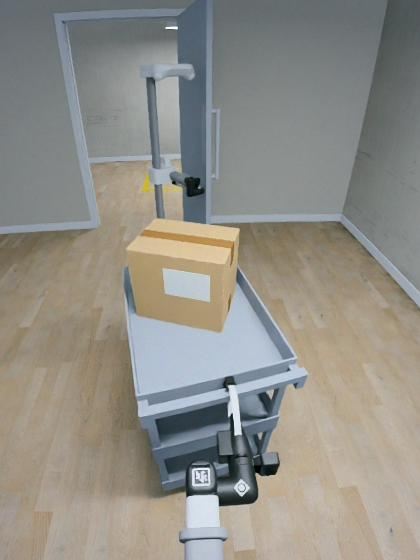

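Scene clock: 527.53 s.
move: r2 moving
r1: as last shown
r1.turned_by_imu: +0.000
r1.lidar_m: 2.51 1.98 1.93 0.25 0.26 0.64 1.35 1.60 2.79 3.04 1.19 1.08
r1.motor_effort: lift_m=+21(21) arm_m=+5(5) wheel_0=+0(0) wheel_1=+0(0) wheel_2=+0(0)
r1.servo_current: wrist_yaw_rad=52(59) wrist_pitch_rad=39(52) wrist_roll_rad=33(59) gripper_m=46(46)
r1.contact_limits: strafe_m 0.5
r1.wrist_depth_mm: - 137 - - - - 368 / - 138 - - - - 325 / 114 138 232 - - - 384 / 132 148 1499 - - - 384 / - - 1576 - - - 382 / - - 191 - 187 - 384 / 1983 163 189 153 1808 715 377
r2.base_odometry: x=-0.842 y=-0.773 heading=-2.148
r2.turned_by_wheels: +0.000
r2.turned_by_imu: +0.000
r2.base_tilt: forward=-0.7 right=+0.1
r2.lidar_m: 0.49 0.48 3.00 2.84 2.92 2.65 2.49 2.58 2.02 1.89 1.95 0.56
r2.base_status: translate_m moving; strafe_m moving
r2.joint_positions: lift_m=+0.688 arm_m=+0.137 wrist_yaw_rad=+0.000 wrist_pitch_rad=+0.008 wrist_roll_rad=+1.569 gripper_m=-0.029
r2.joint_status: not commanded
r2.measured_speeds: translate_m=+0.045 strafe_m=+0.030 rotate_rad=+0.003 lift_m=+0.000 arm_m=+0.000 wrist_yaw_rad=+0.000 wrist_pitch_rad=+0.000 wrist_roll_rad=+0.000
r2.motor_effort: lift_m=+17(17) arm_m=+5(5) wheel_0=-3(6) wheel_1=+7(9) wheel_2=-11(12)
r2.servo_current: wrist_yaw_rad=52(59) wrist_pitch_rad=46(52) wrist_roll_rad=39(52) gripper_m=85(98)
r2.contact_limits: arm_m 0.1
r2.hand_pose: x=+0.5962 y=-0.0874 z=+0.8641 quat_wxyz=(+0.708, +0.706, +0.003, -0.003) (m; r2's base frame)
r2.wrist_depth_mm: - - - 247 276 279 283 / - - - 256 263 1618 1160 / - - - 189 250 1618 - / - - 615 181 242 820 - / - 488 459 176 235 820 - / - - 186 169 178 - - / - - 508 - 220 - -
pictures: none
No camera images: "cameras" was empty.

Scene clock: 532.53 s.
earlier move: r2 done
r1.base_odometry: x=-1.631 y=+2.569 heading=+2.792
r1.turned_by_wheels: +0.000
r1.turned_by_imu: +0.000
r1.base_tilt: forward=-1.6 right=+1.2
r1.lidar_m: 2.49 1.97 1.94 0.25 0.27 0.64 1.33 1.58 2.80 3.02 0.77 0.75
r1.base_status: not commanded
r1.joint_positions: lift_m=+0.600 arm_m=+0.000 wrist_yaw_rad=+3.093 wrist_pitch_rad=+0.002 wrist_roll_rad=+0.000 gripper_m=+0.056
r1.joint_status: not commanded
r1.measured_speeds: all 0
r1.motor_effort: lift_m=+21(21) arm_m=+5(5) wheel_0=+0(1) wheel_1=+0(1) wheel_2=+0(0)
r1.servo_current: wrist_yaw_rad=39(72) wrist_pitch_rad=39(52) wrist_roll_rad=39(65) gripper_m=39(52)
r1.contact_limits: strafe_m 0.5
r1.hand_pose: x=-0.1130 y=+0.1014 z=+0.7775 quat_wxyz=(+0.024, -0.001, +0.000, +1.000) (m; r1's base frame)
r1.wrist_depth_mm: - 137 - - - - 368 / - 138 - - - - 327 / 114 138 231 - - - 379 / 132 149 1537 - - - 387 / - - 1499 - - - 384 / - - 193 - 188 - 384 / 1983 164 189 153 1808 715 377
r2.base_odometry: x=-0.824 y=-1.190 heading=-2.148
r2.turned_by_wheels: +0.000
r2.turned_by_imu: +0.001
r2.base_tilt: forward=-0.7 right=+0.1
r2.lidar_m: 0.51 0.54 2.73 2.61 2.66 3.01 2.85 2.93 2.25 2.13 2.20 0.56
r2.base_status: done
r2.joint_positions: lift_m=+0.688 arm_m=+0.137 wrist_yaw_rad=-0.003 wrist_pitch_rad=+0.008 wrist_roll_rad=+1.569 gripper_m=-0.029
r2.joint_status: not commanded
r2.measured_speeds: all 0
r2.motor_effort: lift_m=+17(17) arm_m=+4(5) wheel_0=-3(12) wheel_1=+4(9) wheel_2=-6(13)
r2.servo_current: wrist_yaw_rad=52(59) wrist_pitch_rad=52(59) wrist_roll_rad=46(59) gripper_m=85(98)
r2.contact_limits: arm_m 0.1
r2.hand_pose: x=+0.5960 y=-0.0882 z=+0.8641 quat_wxyz=(+0.708, +0.706, +0.002, -0.004) (m; r2's base frame)
r2.wrist_depth_mm: - - - 172 234 1499 1138 / - - - 171 233 1661 535 / - - 621 170 232 798 - / - 512 462 170 230 842 - / - - 484 170 230 831 - / - - 186 169 179 809 - / - - 591 - 229 - -
wait: 5.00 of 10 s (r2 has come to rest)
pictures: r2_head_camera
Images, in order (width x height): r2_head_camera 420x560.

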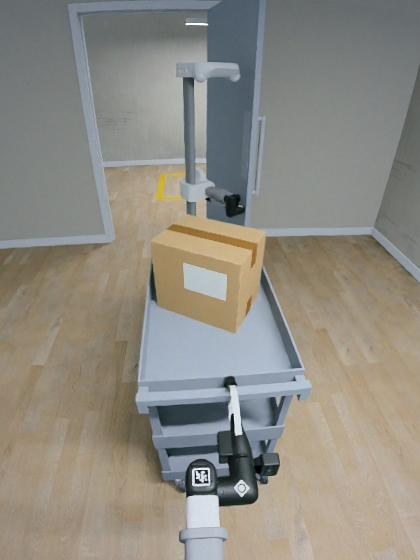

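Request:
{"name": "move", "arguments": {"blocking": false, "r2": {"base":{"translate_m":-0.4,"strafe_m":0.55},"pace":"slow"}, "cameras": []}}

Request:
{"name": "wait", "arguments": {"seconds": 10, "cameras": ["r2_head_camera"]}}

Request:
{"name": "move", "arguments": {"blocking": false, "r2": {"base":{"translate_m":-0.8,"strafe_m":-0.1},"pace":"slow"}, "cameras": []}}

Request:
{"name": "wait", "arguments": {"seconds": 10, "cameras": ["r2_head_camera"]}}

Scene clock: 568.13 s.
move: r2 moving
r1: as last shown
r1.base_tilt: forward=-1.6 right=+1.3
r1.lidar_m: 2.49 1.98 1.95 0.25 0.26 0.65 1.33 1.59 2.81 3.02 0.75 0.74
r1.motor_effort: lift_m=+21(21) arm_m=+5(5) wheel_0=+0(0) wheel_1=+0(0) wheel_2=+0(0)
r1.servo_current: wrist_yaw_rad=59(59) wrist_pitch_rad=46(46) wrist_roll_rad=39(52) gripper_m=46(46)
r1.contact_limits: strafe_m 0.5
r1.wrist_depth_mm: - 138 - - - - 366 / - 138 - - - - 329 / 114 138 231 - - - 382 / 132 148 1537 - - - 389 / - - 1499 - - - 389 / - - 192 - 188 - 377 / 1921 164 189 153 1863 723 373
r2.base_odometry: x=-0.812 y=-1.189 heading=-2.147
r2.turned_by_wheels: +0.000
r2.turned_by_imu: +0.001
r2.base_tilt: forward=-0.7 right=+0.1
r2.lidar_m: 0.51 0.55 2.75 2.60 2.64 2.99 2.86 2.94 2.26 2.13 2.20 0.56
r2.base_status: translate_m moving; strafe_m moving
r2.joint_positions: lift_m=+0.688 arm_m=+0.137 wrist_yaw_rad=-0.003 wrist_pitch_rad=+0.008 wrist_roll_rad=+1.569 gripper_m=-0.029
r2.joint_status: not commanded
r2.measured_speeds: translate_m=-0.029 strafe_m=+0.041 rotate_rad=+0.001 lift_m=+0.000 arm_m=+0.000 wrist_yaw_rad=+0.000 wrist_pitch_rad=+0.000 wrist_roll_rad=+0.000
r2.motor_effort: lift_m=+17(17) arm_m=+4(5) wheel_0=-7(11) wheel_1=+5(6) wheel_2=+8(10)
r2.servo_current: wrist_yaw_rad=52(59) wrist_pitch_rad=46(52) wrist_roll_rad=39(59) gripper_m=85(91)
r2.contact_limits: arm_m 0.1
r2.hand_pose: x=+0.5960 y=-0.0882 z=+0.8641 quat_wxyz=(+0.708, +0.706, +0.002, -0.004) (m; r2's base frame)
r2.wrist_depth_mm: - - - 171 233 1499 1160 / - - - 171 232 1661 - / - - 615 170 231 798 - / - 504 459 170 230 831 - / - - 488 170 231 831 - / - - 186 169 178 820 - / - - 585 - 230 - -
pictures: none
No camera images: "cameras" was empty.

Scene clock: 575.70 s.
earlier move: r2 done
r1.base_odometry: x=-1.631 y=+2.569 heading=+2.792
r1.turned_by_wheels: +0.000
r1.turned_by_imu: +0.000
r1.base_tilt: forward=-1.6 right=+1.3
r1.lidar_m: 2.52 1.97 1.94 0.25 0.27 0.66 1.33 1.57 2.79 3.04 1.20 1.33
r1.base_status: not commanded
r1.joint_positions: lift_m=+0.600 arm_m=+0.000 wrist_yaw_rad=+3.093 wrist_pitch_rad=+0.002 wrist_roll_rad=+0.000 gripper_m=+0.056
r1.joint_status: not commanded
r1.measured_speeds: all 0
r1.motor_effort: lift_m=+21(21) arm_m=+5(5) wheel_0=+0(1) wheel_1=+0(0) wheel_2=+0(0)
r1.servo_current: wrist_yaw_rad=33(78) wrist_pitch_rad=39(52) wrist_roll_rad=65(72) gripper_m=46(52)
r1.contact_limits: strafe_m 0.5
r1.hand_pose: x=-0.1130 y=+0.1014 z=+0.7775 quat_wxyz=(+0.024, -0.001, +0.000, +1.000) (m; r1's base frame)
r1.wrist_depth_mm: - 137 - - - - 366 / - 138 - - - - 327 / 113 138 232 - - - 382 / 132 149 1537 - - - 384 / - - 1537 - - - 389 / - - 191 - 187 - 382 / 1921 164 189 153 1808 715 377
r2.base_odometry: x=-0.145 y=-1.154 heading=-2.148
r2.turned_by_wheels: +0.000
r2.turned_by_imu: -0.001
r2.base_tilt: forward=-0.6 right=+0.1
r2.lidar_m: 0.54 3.05 2.14 2.02 2.10 2.61 2.48 2.56 2.84 2.69 2.74 0.46
r2.base_status: done
r2.joint_positions: lift_m=+0.688 arm_m=+0.137 wrist_yaw_rad=+0.000 wrist_pitch_rad=+0.008 wrist_roll_rad=+1.569 gripper_m=-0.029
r2.joint_status: not commanded
r2.measured_speeds: all 0
r2.motor_effort: lift_m=+17(17) arm_m=+4(5) wheel_0=-5(13) wheel_1=+4(7) wheel_2=+4(11)
r2.servo_current: wrist_yaw_rad=52(65) wrist_pitch_rad=46(59) wrist_roll_rad=39(59) gripper_m=91(98)
r2.contact_limits: arm_m 0.1
r2.hand_pose: x=+0.5963 y=-0.0874 z=+0.8641 quat_wxyz=(+0.708, +0.706, +0.003, -0.003) (m; r2's base frame)
r2.wrist_depth_mm: - 345 349 - 133 - - / - 415 424 - 148 - - / - - 564 - 166 - - / - - - 104 193 - - / - - - 123 213 1576 504 / - - 186 146 178 1576 469 / - - - - 377 368 384
wait: 7.57 of 10 s (r2 has come to rest)
pictures: r2_head_camera
Images, in order (width x height): r2_head_camera 420x560.

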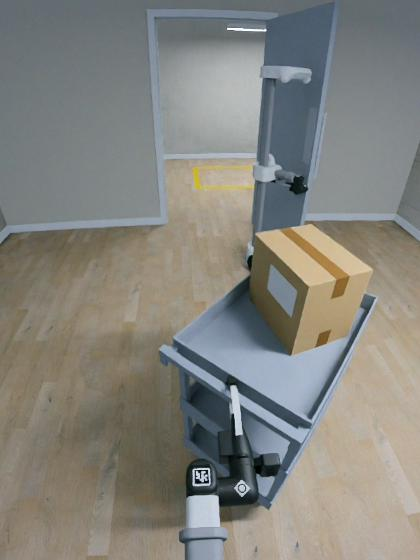

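Scene clock: 576.20 s.
move: r2 moving
r1: as last shown
r1.lidar_m: 2.50 1.98 1.95 0.25 0.27 0.65 1.32 1.59 2.81 3.03 1.23 1.35
r1.motor_effort: lift_m=+21(21) arm_m=+5(5) wheel_0=+0(0) wheel_1=+0(0) wheel_2=+0(0)
r1.servo_current: wrist_yaw_rad=39(65) wrist_pitch_rad=39(52) wrist_roll_rad=52(65) gripper_m=46(46)
r1.contact_limits: strafe_m 0.5
r1.wrist_depth_mm: - 137 - - - - 366 / - 138 - - - - 327 / 114 138 230 - - - 382 / 132 148 1537 - - - 387 / - - 1537 - - - 387 / - - 192 - 187 - 382 / 1983 164 189 153 1863 715 373
r2.base_odometry: x=-0.139 y=-1.143 heading=-2.148
r2.turned_by_wheels: +0.000
r2.turned_by_imu: +0.000
r2.base_tilt: forward=-0.6 right=+0.0
r2.lidar_m: 0.59 3.03 2.17 2.05 2.08 2.59 2.44 2.52 2.85 2.68 2.79 0.44
r2.base_status: translate_m moving; strafe_m moving
r2.joint_positions: lift_m=+0.688 arm_m=+0.137 wrist_yaw_rad=+0.000 wrist_pitch_rad=+0.008 wrist_roll_rad=+1.569 gripper_m=-0.029
r2.joint_status: not commanded
r2.measured_speeds: translate_m=-0.050 strafe_m=-0.005 rotate_rad=+0.001 lift_m=+0.000 arm_m=+0.000 wrist_yaw_rad=+0.000 wrist_pitch_rad=+0.000 wrist_roll_rad=+0.000
r2.motor_effort: lift_m=+17(17) arm_m=+4(4) wheel_0=-4(9) wheel_1=-8(9) wheel_2=+13(13)
r2.servo_current: wrist_yaw_rad=59(59) wrist_pitch_rad=52(52) wrist_roll_rad=46(52) gripper_m=91(91)
r2.contact_limits: arm_m 0.1
r2.hand_pose: x=+0.5963 y=-0.0874 z=+0.8641 quat_wxyz=(+0.708, +0.706, +0.003, -0.003) (m; r2's base frame)
r2.wrist_depth_mm: - 345 343 - 130 - - / - 421 427 - 145 - - / - - 569 - 168 - - / - - - 103 186 569 - / - - - 121 211 1537 517 / - - 187 144 178 1537 462 / - - - - 377 373 387
pictures: none
No camera images: "cameras" was empty.

Scene clock: 585.03 s.
earlier move: r2 done
r1.base_odometry: x=-1.631 y=+2.569 heading=+2.792
r1.turned_by_wheels: +0.000
r1.turned_by_imu: -0.001
r1.base_tilt: forward=-1.6 right=+1.3
r1.lidar_m: 2.49 1.97 1.93 0.25 0.25 0.61 1.34 1.59 2.80 3.02 2.00 1.99
r1.base_status: not commanded
r1.joint_positions: lift_m=+0.600 arm_m=+0.000 wrist_yaw_rad=+3.093 wrist_pitch_rad=+0.002 wrist_roll_rad=+0.000 gripper_m=+0.056
r1.joint_status: not commanded
r1.measured_speeds: all 0
r1.motor_effort: lift_m=+21(21) arm_m=+5(5) wheel_0=+0(1) wheel_1=+0(1) wheel_2=+0(0)
r1.servo_current: wrist_yaw_rad=39(72) wrist_pitch_rad=39(52) wrist_roll_rad=59(65) gripper_m=46(52)
r1.contact_limits: strafe_m 0.5
r1.hand_pose: x=-0.1130 y=+0.1014 z=+0.7775 quat_wxyz=(+0.024, -0.001, +0.000, +1.000) (m; r1's base frame)
r1.wrist_depth_mm: - 138 - - - - 368 / - 138 - - - - 329 / 114 138 230 - - - 384 / 132 148 1537 - - - 387 / - - 1576 - - - 387 / - - 192 - 187 - 382 / 1983 164 189 153 1808 723 377
r2.base_odometry: x=+0.207 y=-0.429 heading=-2.148
r2.turned_by_wheels: +0.000
r2.turned_by_imu: +0.002
r2.base_tilt: forward=-0.6 right=+0.1
r2.lidar_m: 0.54 0.60 2.25 2.09 2.18 1.77 1.68 1.72 2.32 2.63 2.69 0.55
r2.base_status: done
r2.joint_positions: lift_m=+0.688 arm_m=+0.137 wrist_yaw_rad=+0.001 wrist_pitch_rad=+0.008 wrist_roll_rad=+1.569 gripper_m=-0.029
r2.joint_status: not commanded
r2.measured_speeds: all 0
r2.motor_effort: lift_m=+17(17) arm_m=+4(5) wheel_0=-4(9) wheel_1=-5(9) wheel_2=+6(13)
r2.servo_current: wrist_yaw_rad=52(59) wrist_pitch_rad=52(59) wrist_roll_rad=39(65) gripper_m=91(98)
r2.contact_limits: arm_m 0.1
r2.hand_pose: x=+0.5964 y=-0.0870 z=+0.8641 quat_wxyz=(+0.708, +0.706, +0.003, -0.002) (m; r2's base frame)
r2.wrist_depth_mm: - - - 153 211 1576 1160 / - - - 156 214 798 - / - - 488 159 218 798 - / - 469 459 162 224 831 - / - - 525 166 229 - - / - - 186 169 178 - - / - - - - 238 1537 -
wait: 8.83 of 10 s (r2 has come to rest)
pictures: r2_head_camera
Images, in order (width x height): r2_head_camera 420x560.

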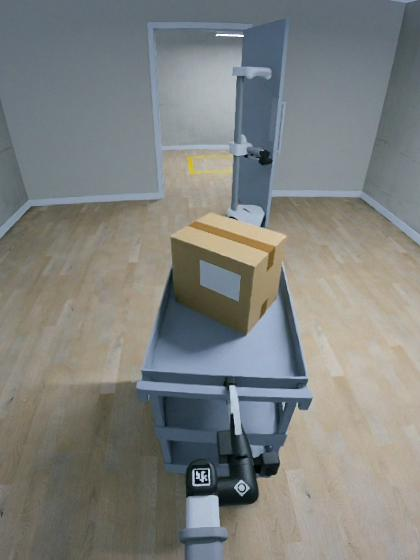

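Request:
{"name": "move", "arguments": {"blocking": false, "r2": {"base":{"strafe_m":-0.14},"pace":"slow"}, "cameras": []}}

Request:
{"name": "wait", "arguments": {"seconds": 5, "cameras": ["r2_head_camera"]}}

Request:
{"name": "move", "arguments": {"blocking": false, "r2": {"base":{"translate_m":0.4},"pace":"slow"}, "cameras": []}}

Request:
{"name": "wait", "arguments": {"seconds": 6, "cameras": ["r2_head_camera"]}}

Request:
{"name": "move", "arguments": {"blocking": false, "r2": {"base":{"translate_m":0.4},"pace":"slow"}, "cameras": []}}

Request:
{"name": "wait", "arguments": {"seconds": 6, "cameras": ["r2_head_camera"]}}

Scene clock: 593.43 s.
move: r2 moving
r1: as last shown
r1.turned_by_imu: +0.000
r1.lidar_m: 2.51 1.99 1.94 0.25 0.25 0.65 1.34 1.60 2.82 3.06 1.98 2.00
r1.motor_effort: lift_m=+21(21) arm_m=+5(5) wheel_0=+0(1) wheel_1=+0(0) wheel_2=+0(0)
r1.servo_current: wrist_yaw_rad=39(59) wrist_pitch_rad=39(46) wrist_roll_rad=59(59) gripper_m=33(46)
r1.contact_limits: strafe_m 0.5
r1.wrist_depth_mm: - 138 - - - - 368 / - 138 - - - - 327 / 114 138 232 - - - 382 / 132 148 1537 - - - 384 / - - 1499 - - - 384 / - - 192 - 187 - 382 / 1983 164 188 153 1863 723 375
r2.base_odometry: x=+0.195 y=-0.422 heading=-2.147
r2.turned_by_wheels: +0.001
r2.turned_by_imu: +0.001
r2.base_tilt: forward=-0.7 right=+0.0
r2.lidar_m: 0.53 0.58 2.24 2.11 2.20 1.76 1.67 1.72 2.29 2.61 2.66 0.52
r2.base_status: strafe_m moving
r2.joint_positions: lift_m=+0.688 arm_m=+0.137 wrist_yaw_rad=+0.002 wrist_pitch_rad=+0.008 wrist_roll_rad=+1.569 gripper_m=-0.029
r2.joint_status: not commanded
r2.measured_speeds: translate_m=+0.000 strafe_m=-0.056 rotate_rad=-0.001 lift_m=+0.000 arm_m=+0.000 wrist_yaw_rad=+0.008 wrist_pitch_rad=+0.000 wrist_roll_rad=+0.000
r2.motor_effort: lift_m=+17(17) arm_m=+4(4) wheel_0=+13(13) wheel_1=-5(9) wheel_2=-1(5)
r2.servo_current: wrist_yaw_rad=59(59) wrist_pitch_rad=46(52) wrist_roll_rad=52(59) gripper_m=85(91)
r2.contact_limits: arm_m 0.1
r2.hand_pose: x=+0.5964 y=-0.0868 z=+0.8641 quat_wxyz=(+0.708, +0.706, +0.003, -0.002) (m; r2's base frame)
r2.wrist_depth_mm: - - - 151 209 1499 1138 / - - - 155 213 788 - / - - 496 158 217 809 - / - 469 462 161 223 831 - / - - 530 165 228 - - / - - 187 169 178 - - / - - - - 238 1576 -
pictures: none
No camera images: "cameras" was empty.

Scene clock: 595.47 s.
earlier move: r2 done
r1.base_odometry: x=-1.631 y=+2.569 heading=+2.792
r1.turned_by_wheels: +0.000
r1.turned_by_imu: +0.000
r1.base_tilt: forward=-1.6 right=+1.3
r1.lidar_m: 2.48 1.98 1.94 0.25 0.27 0.67 1.36 1.58 2.81 3.02 1.99 1.91
r1.base_status: not commanded
r1.joint_positions: lift_m=+0.600 arm_m=+0.000 wrist_yaw_rad=+3.093 wrist_pitch_rad=+0.002 wrist_roll_rad=+0.000 gripper_m=+0.056
r1.joint_status: not commanded
r1.measured_speeds: all 0
r1.motor_effort: lift_m=+21(21) arm_m=+5(5) wheel_0=+0(1) wheel_1=+0(0) wheel_2=+0(0)
r1.servo_current: wrist_yaw_rad=59(72) wrist_pitch_rad=39(46) wrist_roll_rad=52(65) gripper_m=46(52)
r1.contact_limits: strafe_m 0.5
r1.hand_pose: x=-0.1130 y=+0.1014 z=+0.7775 quat_wxyz=(+0.024, -0.001, +0.000, +1.000) (m; r1's base frame)
r1.wrist_depth_mm: - 137 - - - - 368 / - 138 - - - - 329 / 114 138 231 - - - 382 / 132 148 1537 - - - 387 / - - 1537 - - - 387 / - - 193 - 187 - 382 / 1983 164 189 153 1756 723 377
r2.base_odometry: x=+0.090 y=-0.353 heading=-2.148
r2.turned_by_wheels: -0.001
r2.turned_by_imu: +0.000
r2.base_tilt: forward=-0.7 right=+0.1
r2.lidar_m: 0.51 0.53 2.37 2.21 2.32 1.75 1.68 1.72 2.31 2.49 2.55 0.57
r2.base_status: done
r2.joint_positions: lift_m=+0.688 arm_m=+0.137 wrist_yaw_rad=+0.003 wrist_pitch_rad=+0.008 wrist_roll_rad=+1.569 gripper_m=-0.029
r2.joint_status: not commanded
r2.measured_speeds: all 0
r2.motor_effort: lift_m=+17(17) arm_m=+4(5) wheel_0=+4(17) wheel_1=-4(9) wheel_2=+0(5)
r2.servo_current: wrist_yaw_rad=39(59) wrist_pitch_rad=52(52) wrist_roll_rad=46(59) gripper_m=85(98)
r2.contact_limits: arm_m 0.1
r2.hand_pose: x=+0.5965 y=-0.0866 z=+0.8641 quat_wxyz=(+0.708, +0.706, +0.004, -0.002) (m; r2's base frame)
r2.wrist_depth_mm: - - - 179 242 1336 1042 / - - - 177 240 1618 1098 / - - - 175 237 809 - / - - 492 173 234 831 - / - 488 473 172 232 831 - / - - 186 169 178 809 - / - - 559 - 228 - -
wait: 2.03 of 5 s (r2 has come to rest)
pictures: r2_head_camera
Images, in order (width x height): r2_head_camera 420x560.

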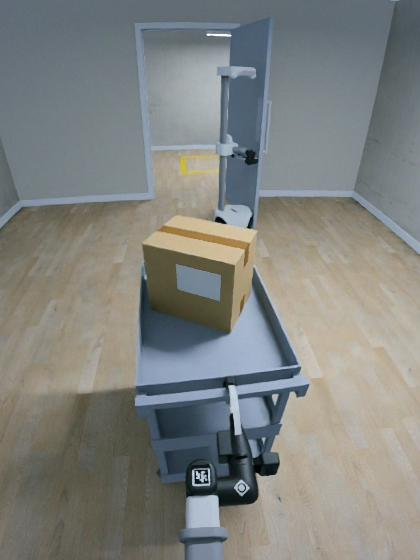

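Scene clock: 595.97 s.
move: r2 moving
r1: as last shown
r1.lidar_m: 2.48 1.98 1.95 0.25 0.27 0.65 1.36 1.59 2.81 3.01 1.94 1.95
r1.servo_current: wrist_yaw_rad=39(59) wrist_pitch_rad=39(52) wrist_roll_rad=46(59) gripper_m=39(46)
r1.contact_limits: strafe_m 0.5
r1.wrist_depth_mm: - 137 - - - - 368 / - 138 - - - - 329 / 114 138 232 - - - 382 / 132 149 1537 - - - 384 / - - 1537 - - - 387 / - - 191 - 187 - 382 / 1983 164 189 153 1863 723 375
r2.base_odometry: x=+0.084 y=-0.363 heading=-2.148
r2.turned_by_wheels: +0.000
r2.turned_by_imu: +0.000
r2.base_tilt: forward=-0.7 right=+0.1
r2.lidar_m: 0.49 0.52 2.39 2.23 2.35 1.79 1.68 1.72 2.31 2.48 2.57 0.57
r2.base_status: translate_m moving
r2.joint_positions: lift_m=+0.688 arm_m=+0.137 wrist_yaw_rad=+0.000 wrist_pitch_rad=+0.008 wrist_roll_rad=+1.569 gripper_m=-0.029
r2.joint_status: not commanded
r2.measured_speeds: translate_m=+0.049 strafe_m=+0.000 rotate_rad=-0.001 lift_m=+0.000 arm_m=+0.000 wrist_yaw_rad=-0.004 wrist_pitch_rad=+0.000 wrist_roll_rad=+0.000
r2.motor_effort: lift_m=+17(17) arm_m=+4(5) wheel_0=+8(11) wheel_1=+6(6) wheel_2=-12(14)
r2.servo_current: wrist_yaw_rad=39(59) wrist_pitch_rad=52(52) wrist_roll_rad=39(59) gripper_m=85(98)
r2.contact_limits: arm_m 0.1
r2.hand_pose: x=+0.5963 y=-0.0874 z=+0.8641 quat_wxyz=(+0.708, +0.706, +0.003, -0.003) (m; r2's base frame)
r2.wrist_depth_mm: - - - 182 245 263 277 / - - - 180 242 1661 1160 / - - - 177 238 831 - / - - 504 233 236 854 - / - 480 469 172 232 820 - / - - 186 169 178 - - / - - 549 - 226 - -
pictures: none
No camera images: "cameras" was empty.

Scene clock: 600.77 s.
earlier move: r2 done
r1.base_odometry: x=-1.631 y=+2.569 heading=+2.792
r1.turned_by_wheels: +0.000
r1.turned_by_imu: +0.000
r1.base_tilt: forward=-1.6 right=+1.3
r1.lidar_m: 2.52 1.98 1.94 0.25 0.25 0.64 1.35 1.57 2.82 3.04 1.55 1.79
r1.base_status: not commanded
r1.joint_positions: lift_m=+0.600 arm_m=+0.000 wrist_yaw_rad=+3.093 wrist_pitch_rad=+0.002 wrist_roll_rad=+0.000 gripper_m=+0.056
r1.joint_status: not commanded
r1.measured_speeds: all 0
r1.motor_effort: lift_m=+21(21) arm_m=+5(5) wheel_0=+0(1) wheel_1=+0(0) wheel_2=+0(0)
r1.servo_current: wrist_yaw_rad=52(65) wrist_pitch_rad=39(52) wrist_roll_rad=46(72) gripper_m=39(46)
r1.contact_limits: strafe_m 0.5
r1.hand_pose: x=-0.1130 y=+0.1014 z=+0.7775 quat_wxyz=(+0.024, -0.001, +0.000, +1.000) (m; r1's base frame)
r1.wrist_depth_mm: - 137 - - - - 368 / - 138 - - - - 329 / 113 138 231 - - - 382 / 132 149 1537 - - - 382 / - - 1499 - - - 387 / - - 192 - 188 - 379 / 1983 164 189 153 1863 723 377
r2.base_odometry: x=-0.128 y=-0.688 heading=-2.148
r2.turned_by_wheels: +0.000
r2.turned_by_imu: -0.001
r2.base_tilt: forward=-0.6 right=+0.1
r2.lidar_m: 0.49 0.48 2.42 2.23 2.35 2.18 2.07 2.13 2.59 2.48 2.56 0.57
r2.base_status: done
r2.joint_positions: lift_m=+0.688 arm_m=+0.137 wrist_yaw_rad=-0.002 wrist_pitch_rad=+0.008 wrist_roll_rad=+1.569 gripper_m=-0.029
r2.joint_status: not commanded
r2.measured_speeds: all 0
r2.motor_effort: lift_m=+17(17) arm_m=+4(5) wheel_0=+2(11) wheel_1=+4(8) wheel_2=-7(15)
r2.servo_current: wrist_yaw_rad=39(59) wrist_pitch_rad=46(59) wrist_roll_rad=39(65) gripper_m=91(98)
r2.contact_limits: arm_m 0.1
r2.hand_pose: x=+0.5961 y=-0.0879 z=+0.8641 quat_wxyz=(+0.708, +0.706, +0.002, -0.003) (m; r2's base frame)
r2.wrist_depth_mm: - - - 246 264 272 273 / - - - 250 254 1661 1138 / - - - 186 247 1708 - / - - 564 180 239 831 - / - 469 459 175 234 831 - / - - 186 169 178 809 - / - - 521 - 222 - -
wait: 4.80 of 6 s (r2 has come to rest)
pictures: r2_head_camera
Images, in order (width x height): r2_head_camera 420x560.

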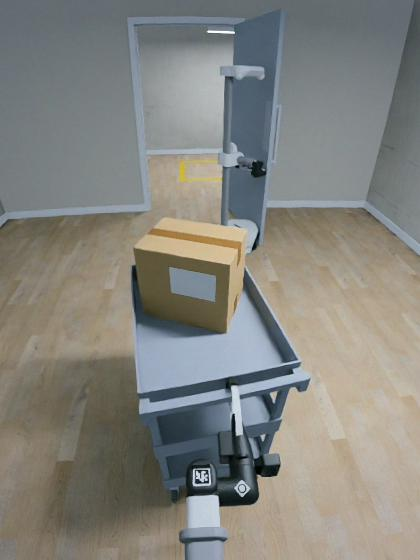

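Scene clock: 601.27 s.
move: r2 moving
r1: as last shown
r1.base_tilt: forward=-1.6 right=+1.2
r1.lidar_m: 2.50 1.97 1.94 0.25 0.25 0.65 1.34 1.58 2.81 3.05 1.55 1.77
r1.servo_current: wrist_yaw_rad=39(65) wrist_pitch_rad=39(46) wrist_roll_rad=46(52) gripper_m=39(46)
r1.contact_limits: strafe_m 0.5
r1.wrist_depth_mm: - 138 - - - - 368 / - 138 - - - - 329 / 114 138 231 - - - 382 / 132 149 1537 - - - 384 / - - 1537 - - - 387 / - - 192 - 187 - 384 / 1863 164 188 153 1808 732 375
r2.base_odometry: x=-0.135 y=-0.698 heading=-2.148
r2.turned_by_wheels: +0.000
r2.turned_by_imu: +0.000
r2.base_tilt: forward=-0.7 right=+0.1
r2.lidar_m: 0.50 0.53 2.41 2.25 2.36 2.17 2.07 2.13 2.58 2.47 2.52 0.57
r2.base_status: translate_m moving
r2.joint_positions: lift_m=+0.688 arm_m=+0.137 wrist_yaw_rad=-0.002 wrist_pitch_rad=+0.008 wrist_roll_rad=+1.569 gripper_m=-0.029
r2.joint_status: not commanded
r2.measured_speeds: translate_m=+0.049 strafe_m=+0.000 rotate_rad=+0.001 lift_m=+0.000 arm_m=+0.000 wrist_yaw_rad=+0.000 wrist_pitch_rad=+0.000 wrist_roll_rad=+0.000
r2.motor_effort: lift_m=+17(17) arm_m=+4(4) wheel_0=+5(7) wheel_1=+6(7) wheel_2=-13(14)
r2.servo_current: wrist_yaw_rad=46(52) wrist_pitch_rad=52(52) wrist_roll_rad=46(52) gripper_m=91(91)
r2.contact_limits: arm_m 0.1
r2.hand_pose: x=+0.5961 y=-0.0879 z=+0.8641 quat_wxyz=(+0.708, +0.706, +0.002, -0.003) (m; r2's base frame)
r2.wrist_depth_mm: - - - 245 265 272 274 / - - - 251 254 1661 1138 / - - - 185 247 1661 - / - - 569 180 238 831 - / - 469 459 175 234 831 - / - - 186 168 178 809 - / - - 521 - 222 - -
pictures: none
No camera images: "cameras" was empty.

Scene clock: 606.03 s.
earlier move: r2 done
r1.base_odometry: x=-1.631 y=+2.569 heading=+2.792
r1.turned_by_wheels: +0.000
r1.turned_by_imu: +0.000
r1.base_tilt: forward=-1.6 right=+1.3
r1.lidar_m: 2.48 1.96 1.94 0.25 0.27 0.67 1.34 1.56 2.80 3.03 1.17 1.55
r1.base_status: not commanded
r1.joint_positions: lift_m=+0.600 arm_m=+0.000 wrist_yaw_rad=+3.093 wrist_pitch_rad=+0.002 wrist_roll_rad=+0.000 gripper_m=+0.056
r1.joint_status: not commanded
r1.measured_speeds: all 0
r1.motor_effort: lift_m=+21(21) arm_m=+5(5) wheel_0=+0(1) wheel_1=+0(0) wheel_2=+0(0)
r1.servo_current: wrist_yaw_rad=39(78) wrist_pitch_rad=39(52) wrist_roll_rad=59(72) gripper_m=39(46)
r1.contact_limits: strafe_m 0.5
r1.hand_pose: x=-0.1130 y=+0.1014 z=+0.7775 quat_wxyz=(+0.024, -0.001, +0.000, +1.000) (m; r1's base frame)
r1.wrist_depth_mm: - 138 - - - - 368 / - 138 - - - - 327 / 114 139 232 - - - 382 / 132 149 1576 - - - 387 / - - 1537 - - - 384 / - - 191 - 187 - 382 / 1921 164 189 153 1808 723 375
r2.base_odometry: x=-0.346 y=-1.023 heading=-2.148
r2.turned_by_wheels: +0.000
r2.turned_by_imu: -0.001
r2.base_tilt: forward=-0.7 right=+0.1
r2.lidar_m: 0.48 0.50 2.42 2.27 2.34 2.62 2.46 2.54 2.60 2.44 2.52 0.57
r2.base_status: done
r2.joint_positions: lift_m=+0.688 arm_m=+0.137 wrist_yaw_rad=-0.002 wrist_pitch_rad=+0.008 wrist_roll_rad=+1.569 gripper_m=-0.029
r2.joint_status: not commanded
r2.measured_speeds: all 0
r2.motor_effort: lift_m=+17(17) arm_m=+4(5) wheel_0=+3(7) wheel_1=+4(8) wheel_2=-8(14)
r2.servo_current: wrist_yaw_rad=52(65) wrist_pitch_rad=46(59) wrist_roll_rad=46(65) gripper_m=98(98)
r2.contact_limits: arm_m 0.1
r2.hand_pose: x=+0.5961 y=-0.0879 z=+0.8641 quat_wxyz=(+0.708, +0.706, +0.002, -0.003) (m; r2's base frame)
r2.wrist_depth_mm: - - - 245 281 285 285 / - - - 259 265 1576 1160 / - - - 192 254 1661 - / - - 654 183 244 778 - / - 504 459 177 235 831 - / - - 186 169 178 - - / - - 504 - 221 - -
wait: 4.77 of 6 s (r2 has come to rest)
pictures: r2_head_camera
Images, in order (width x height): r2_head_camera 420x560.

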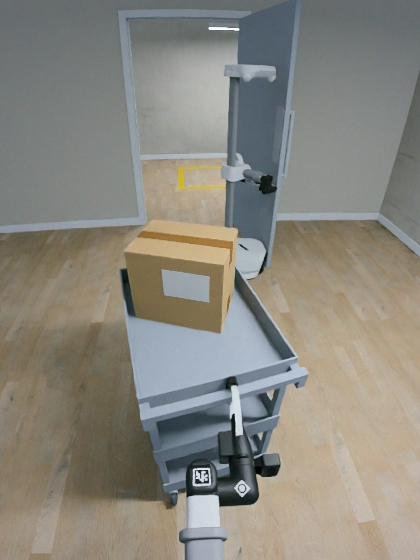

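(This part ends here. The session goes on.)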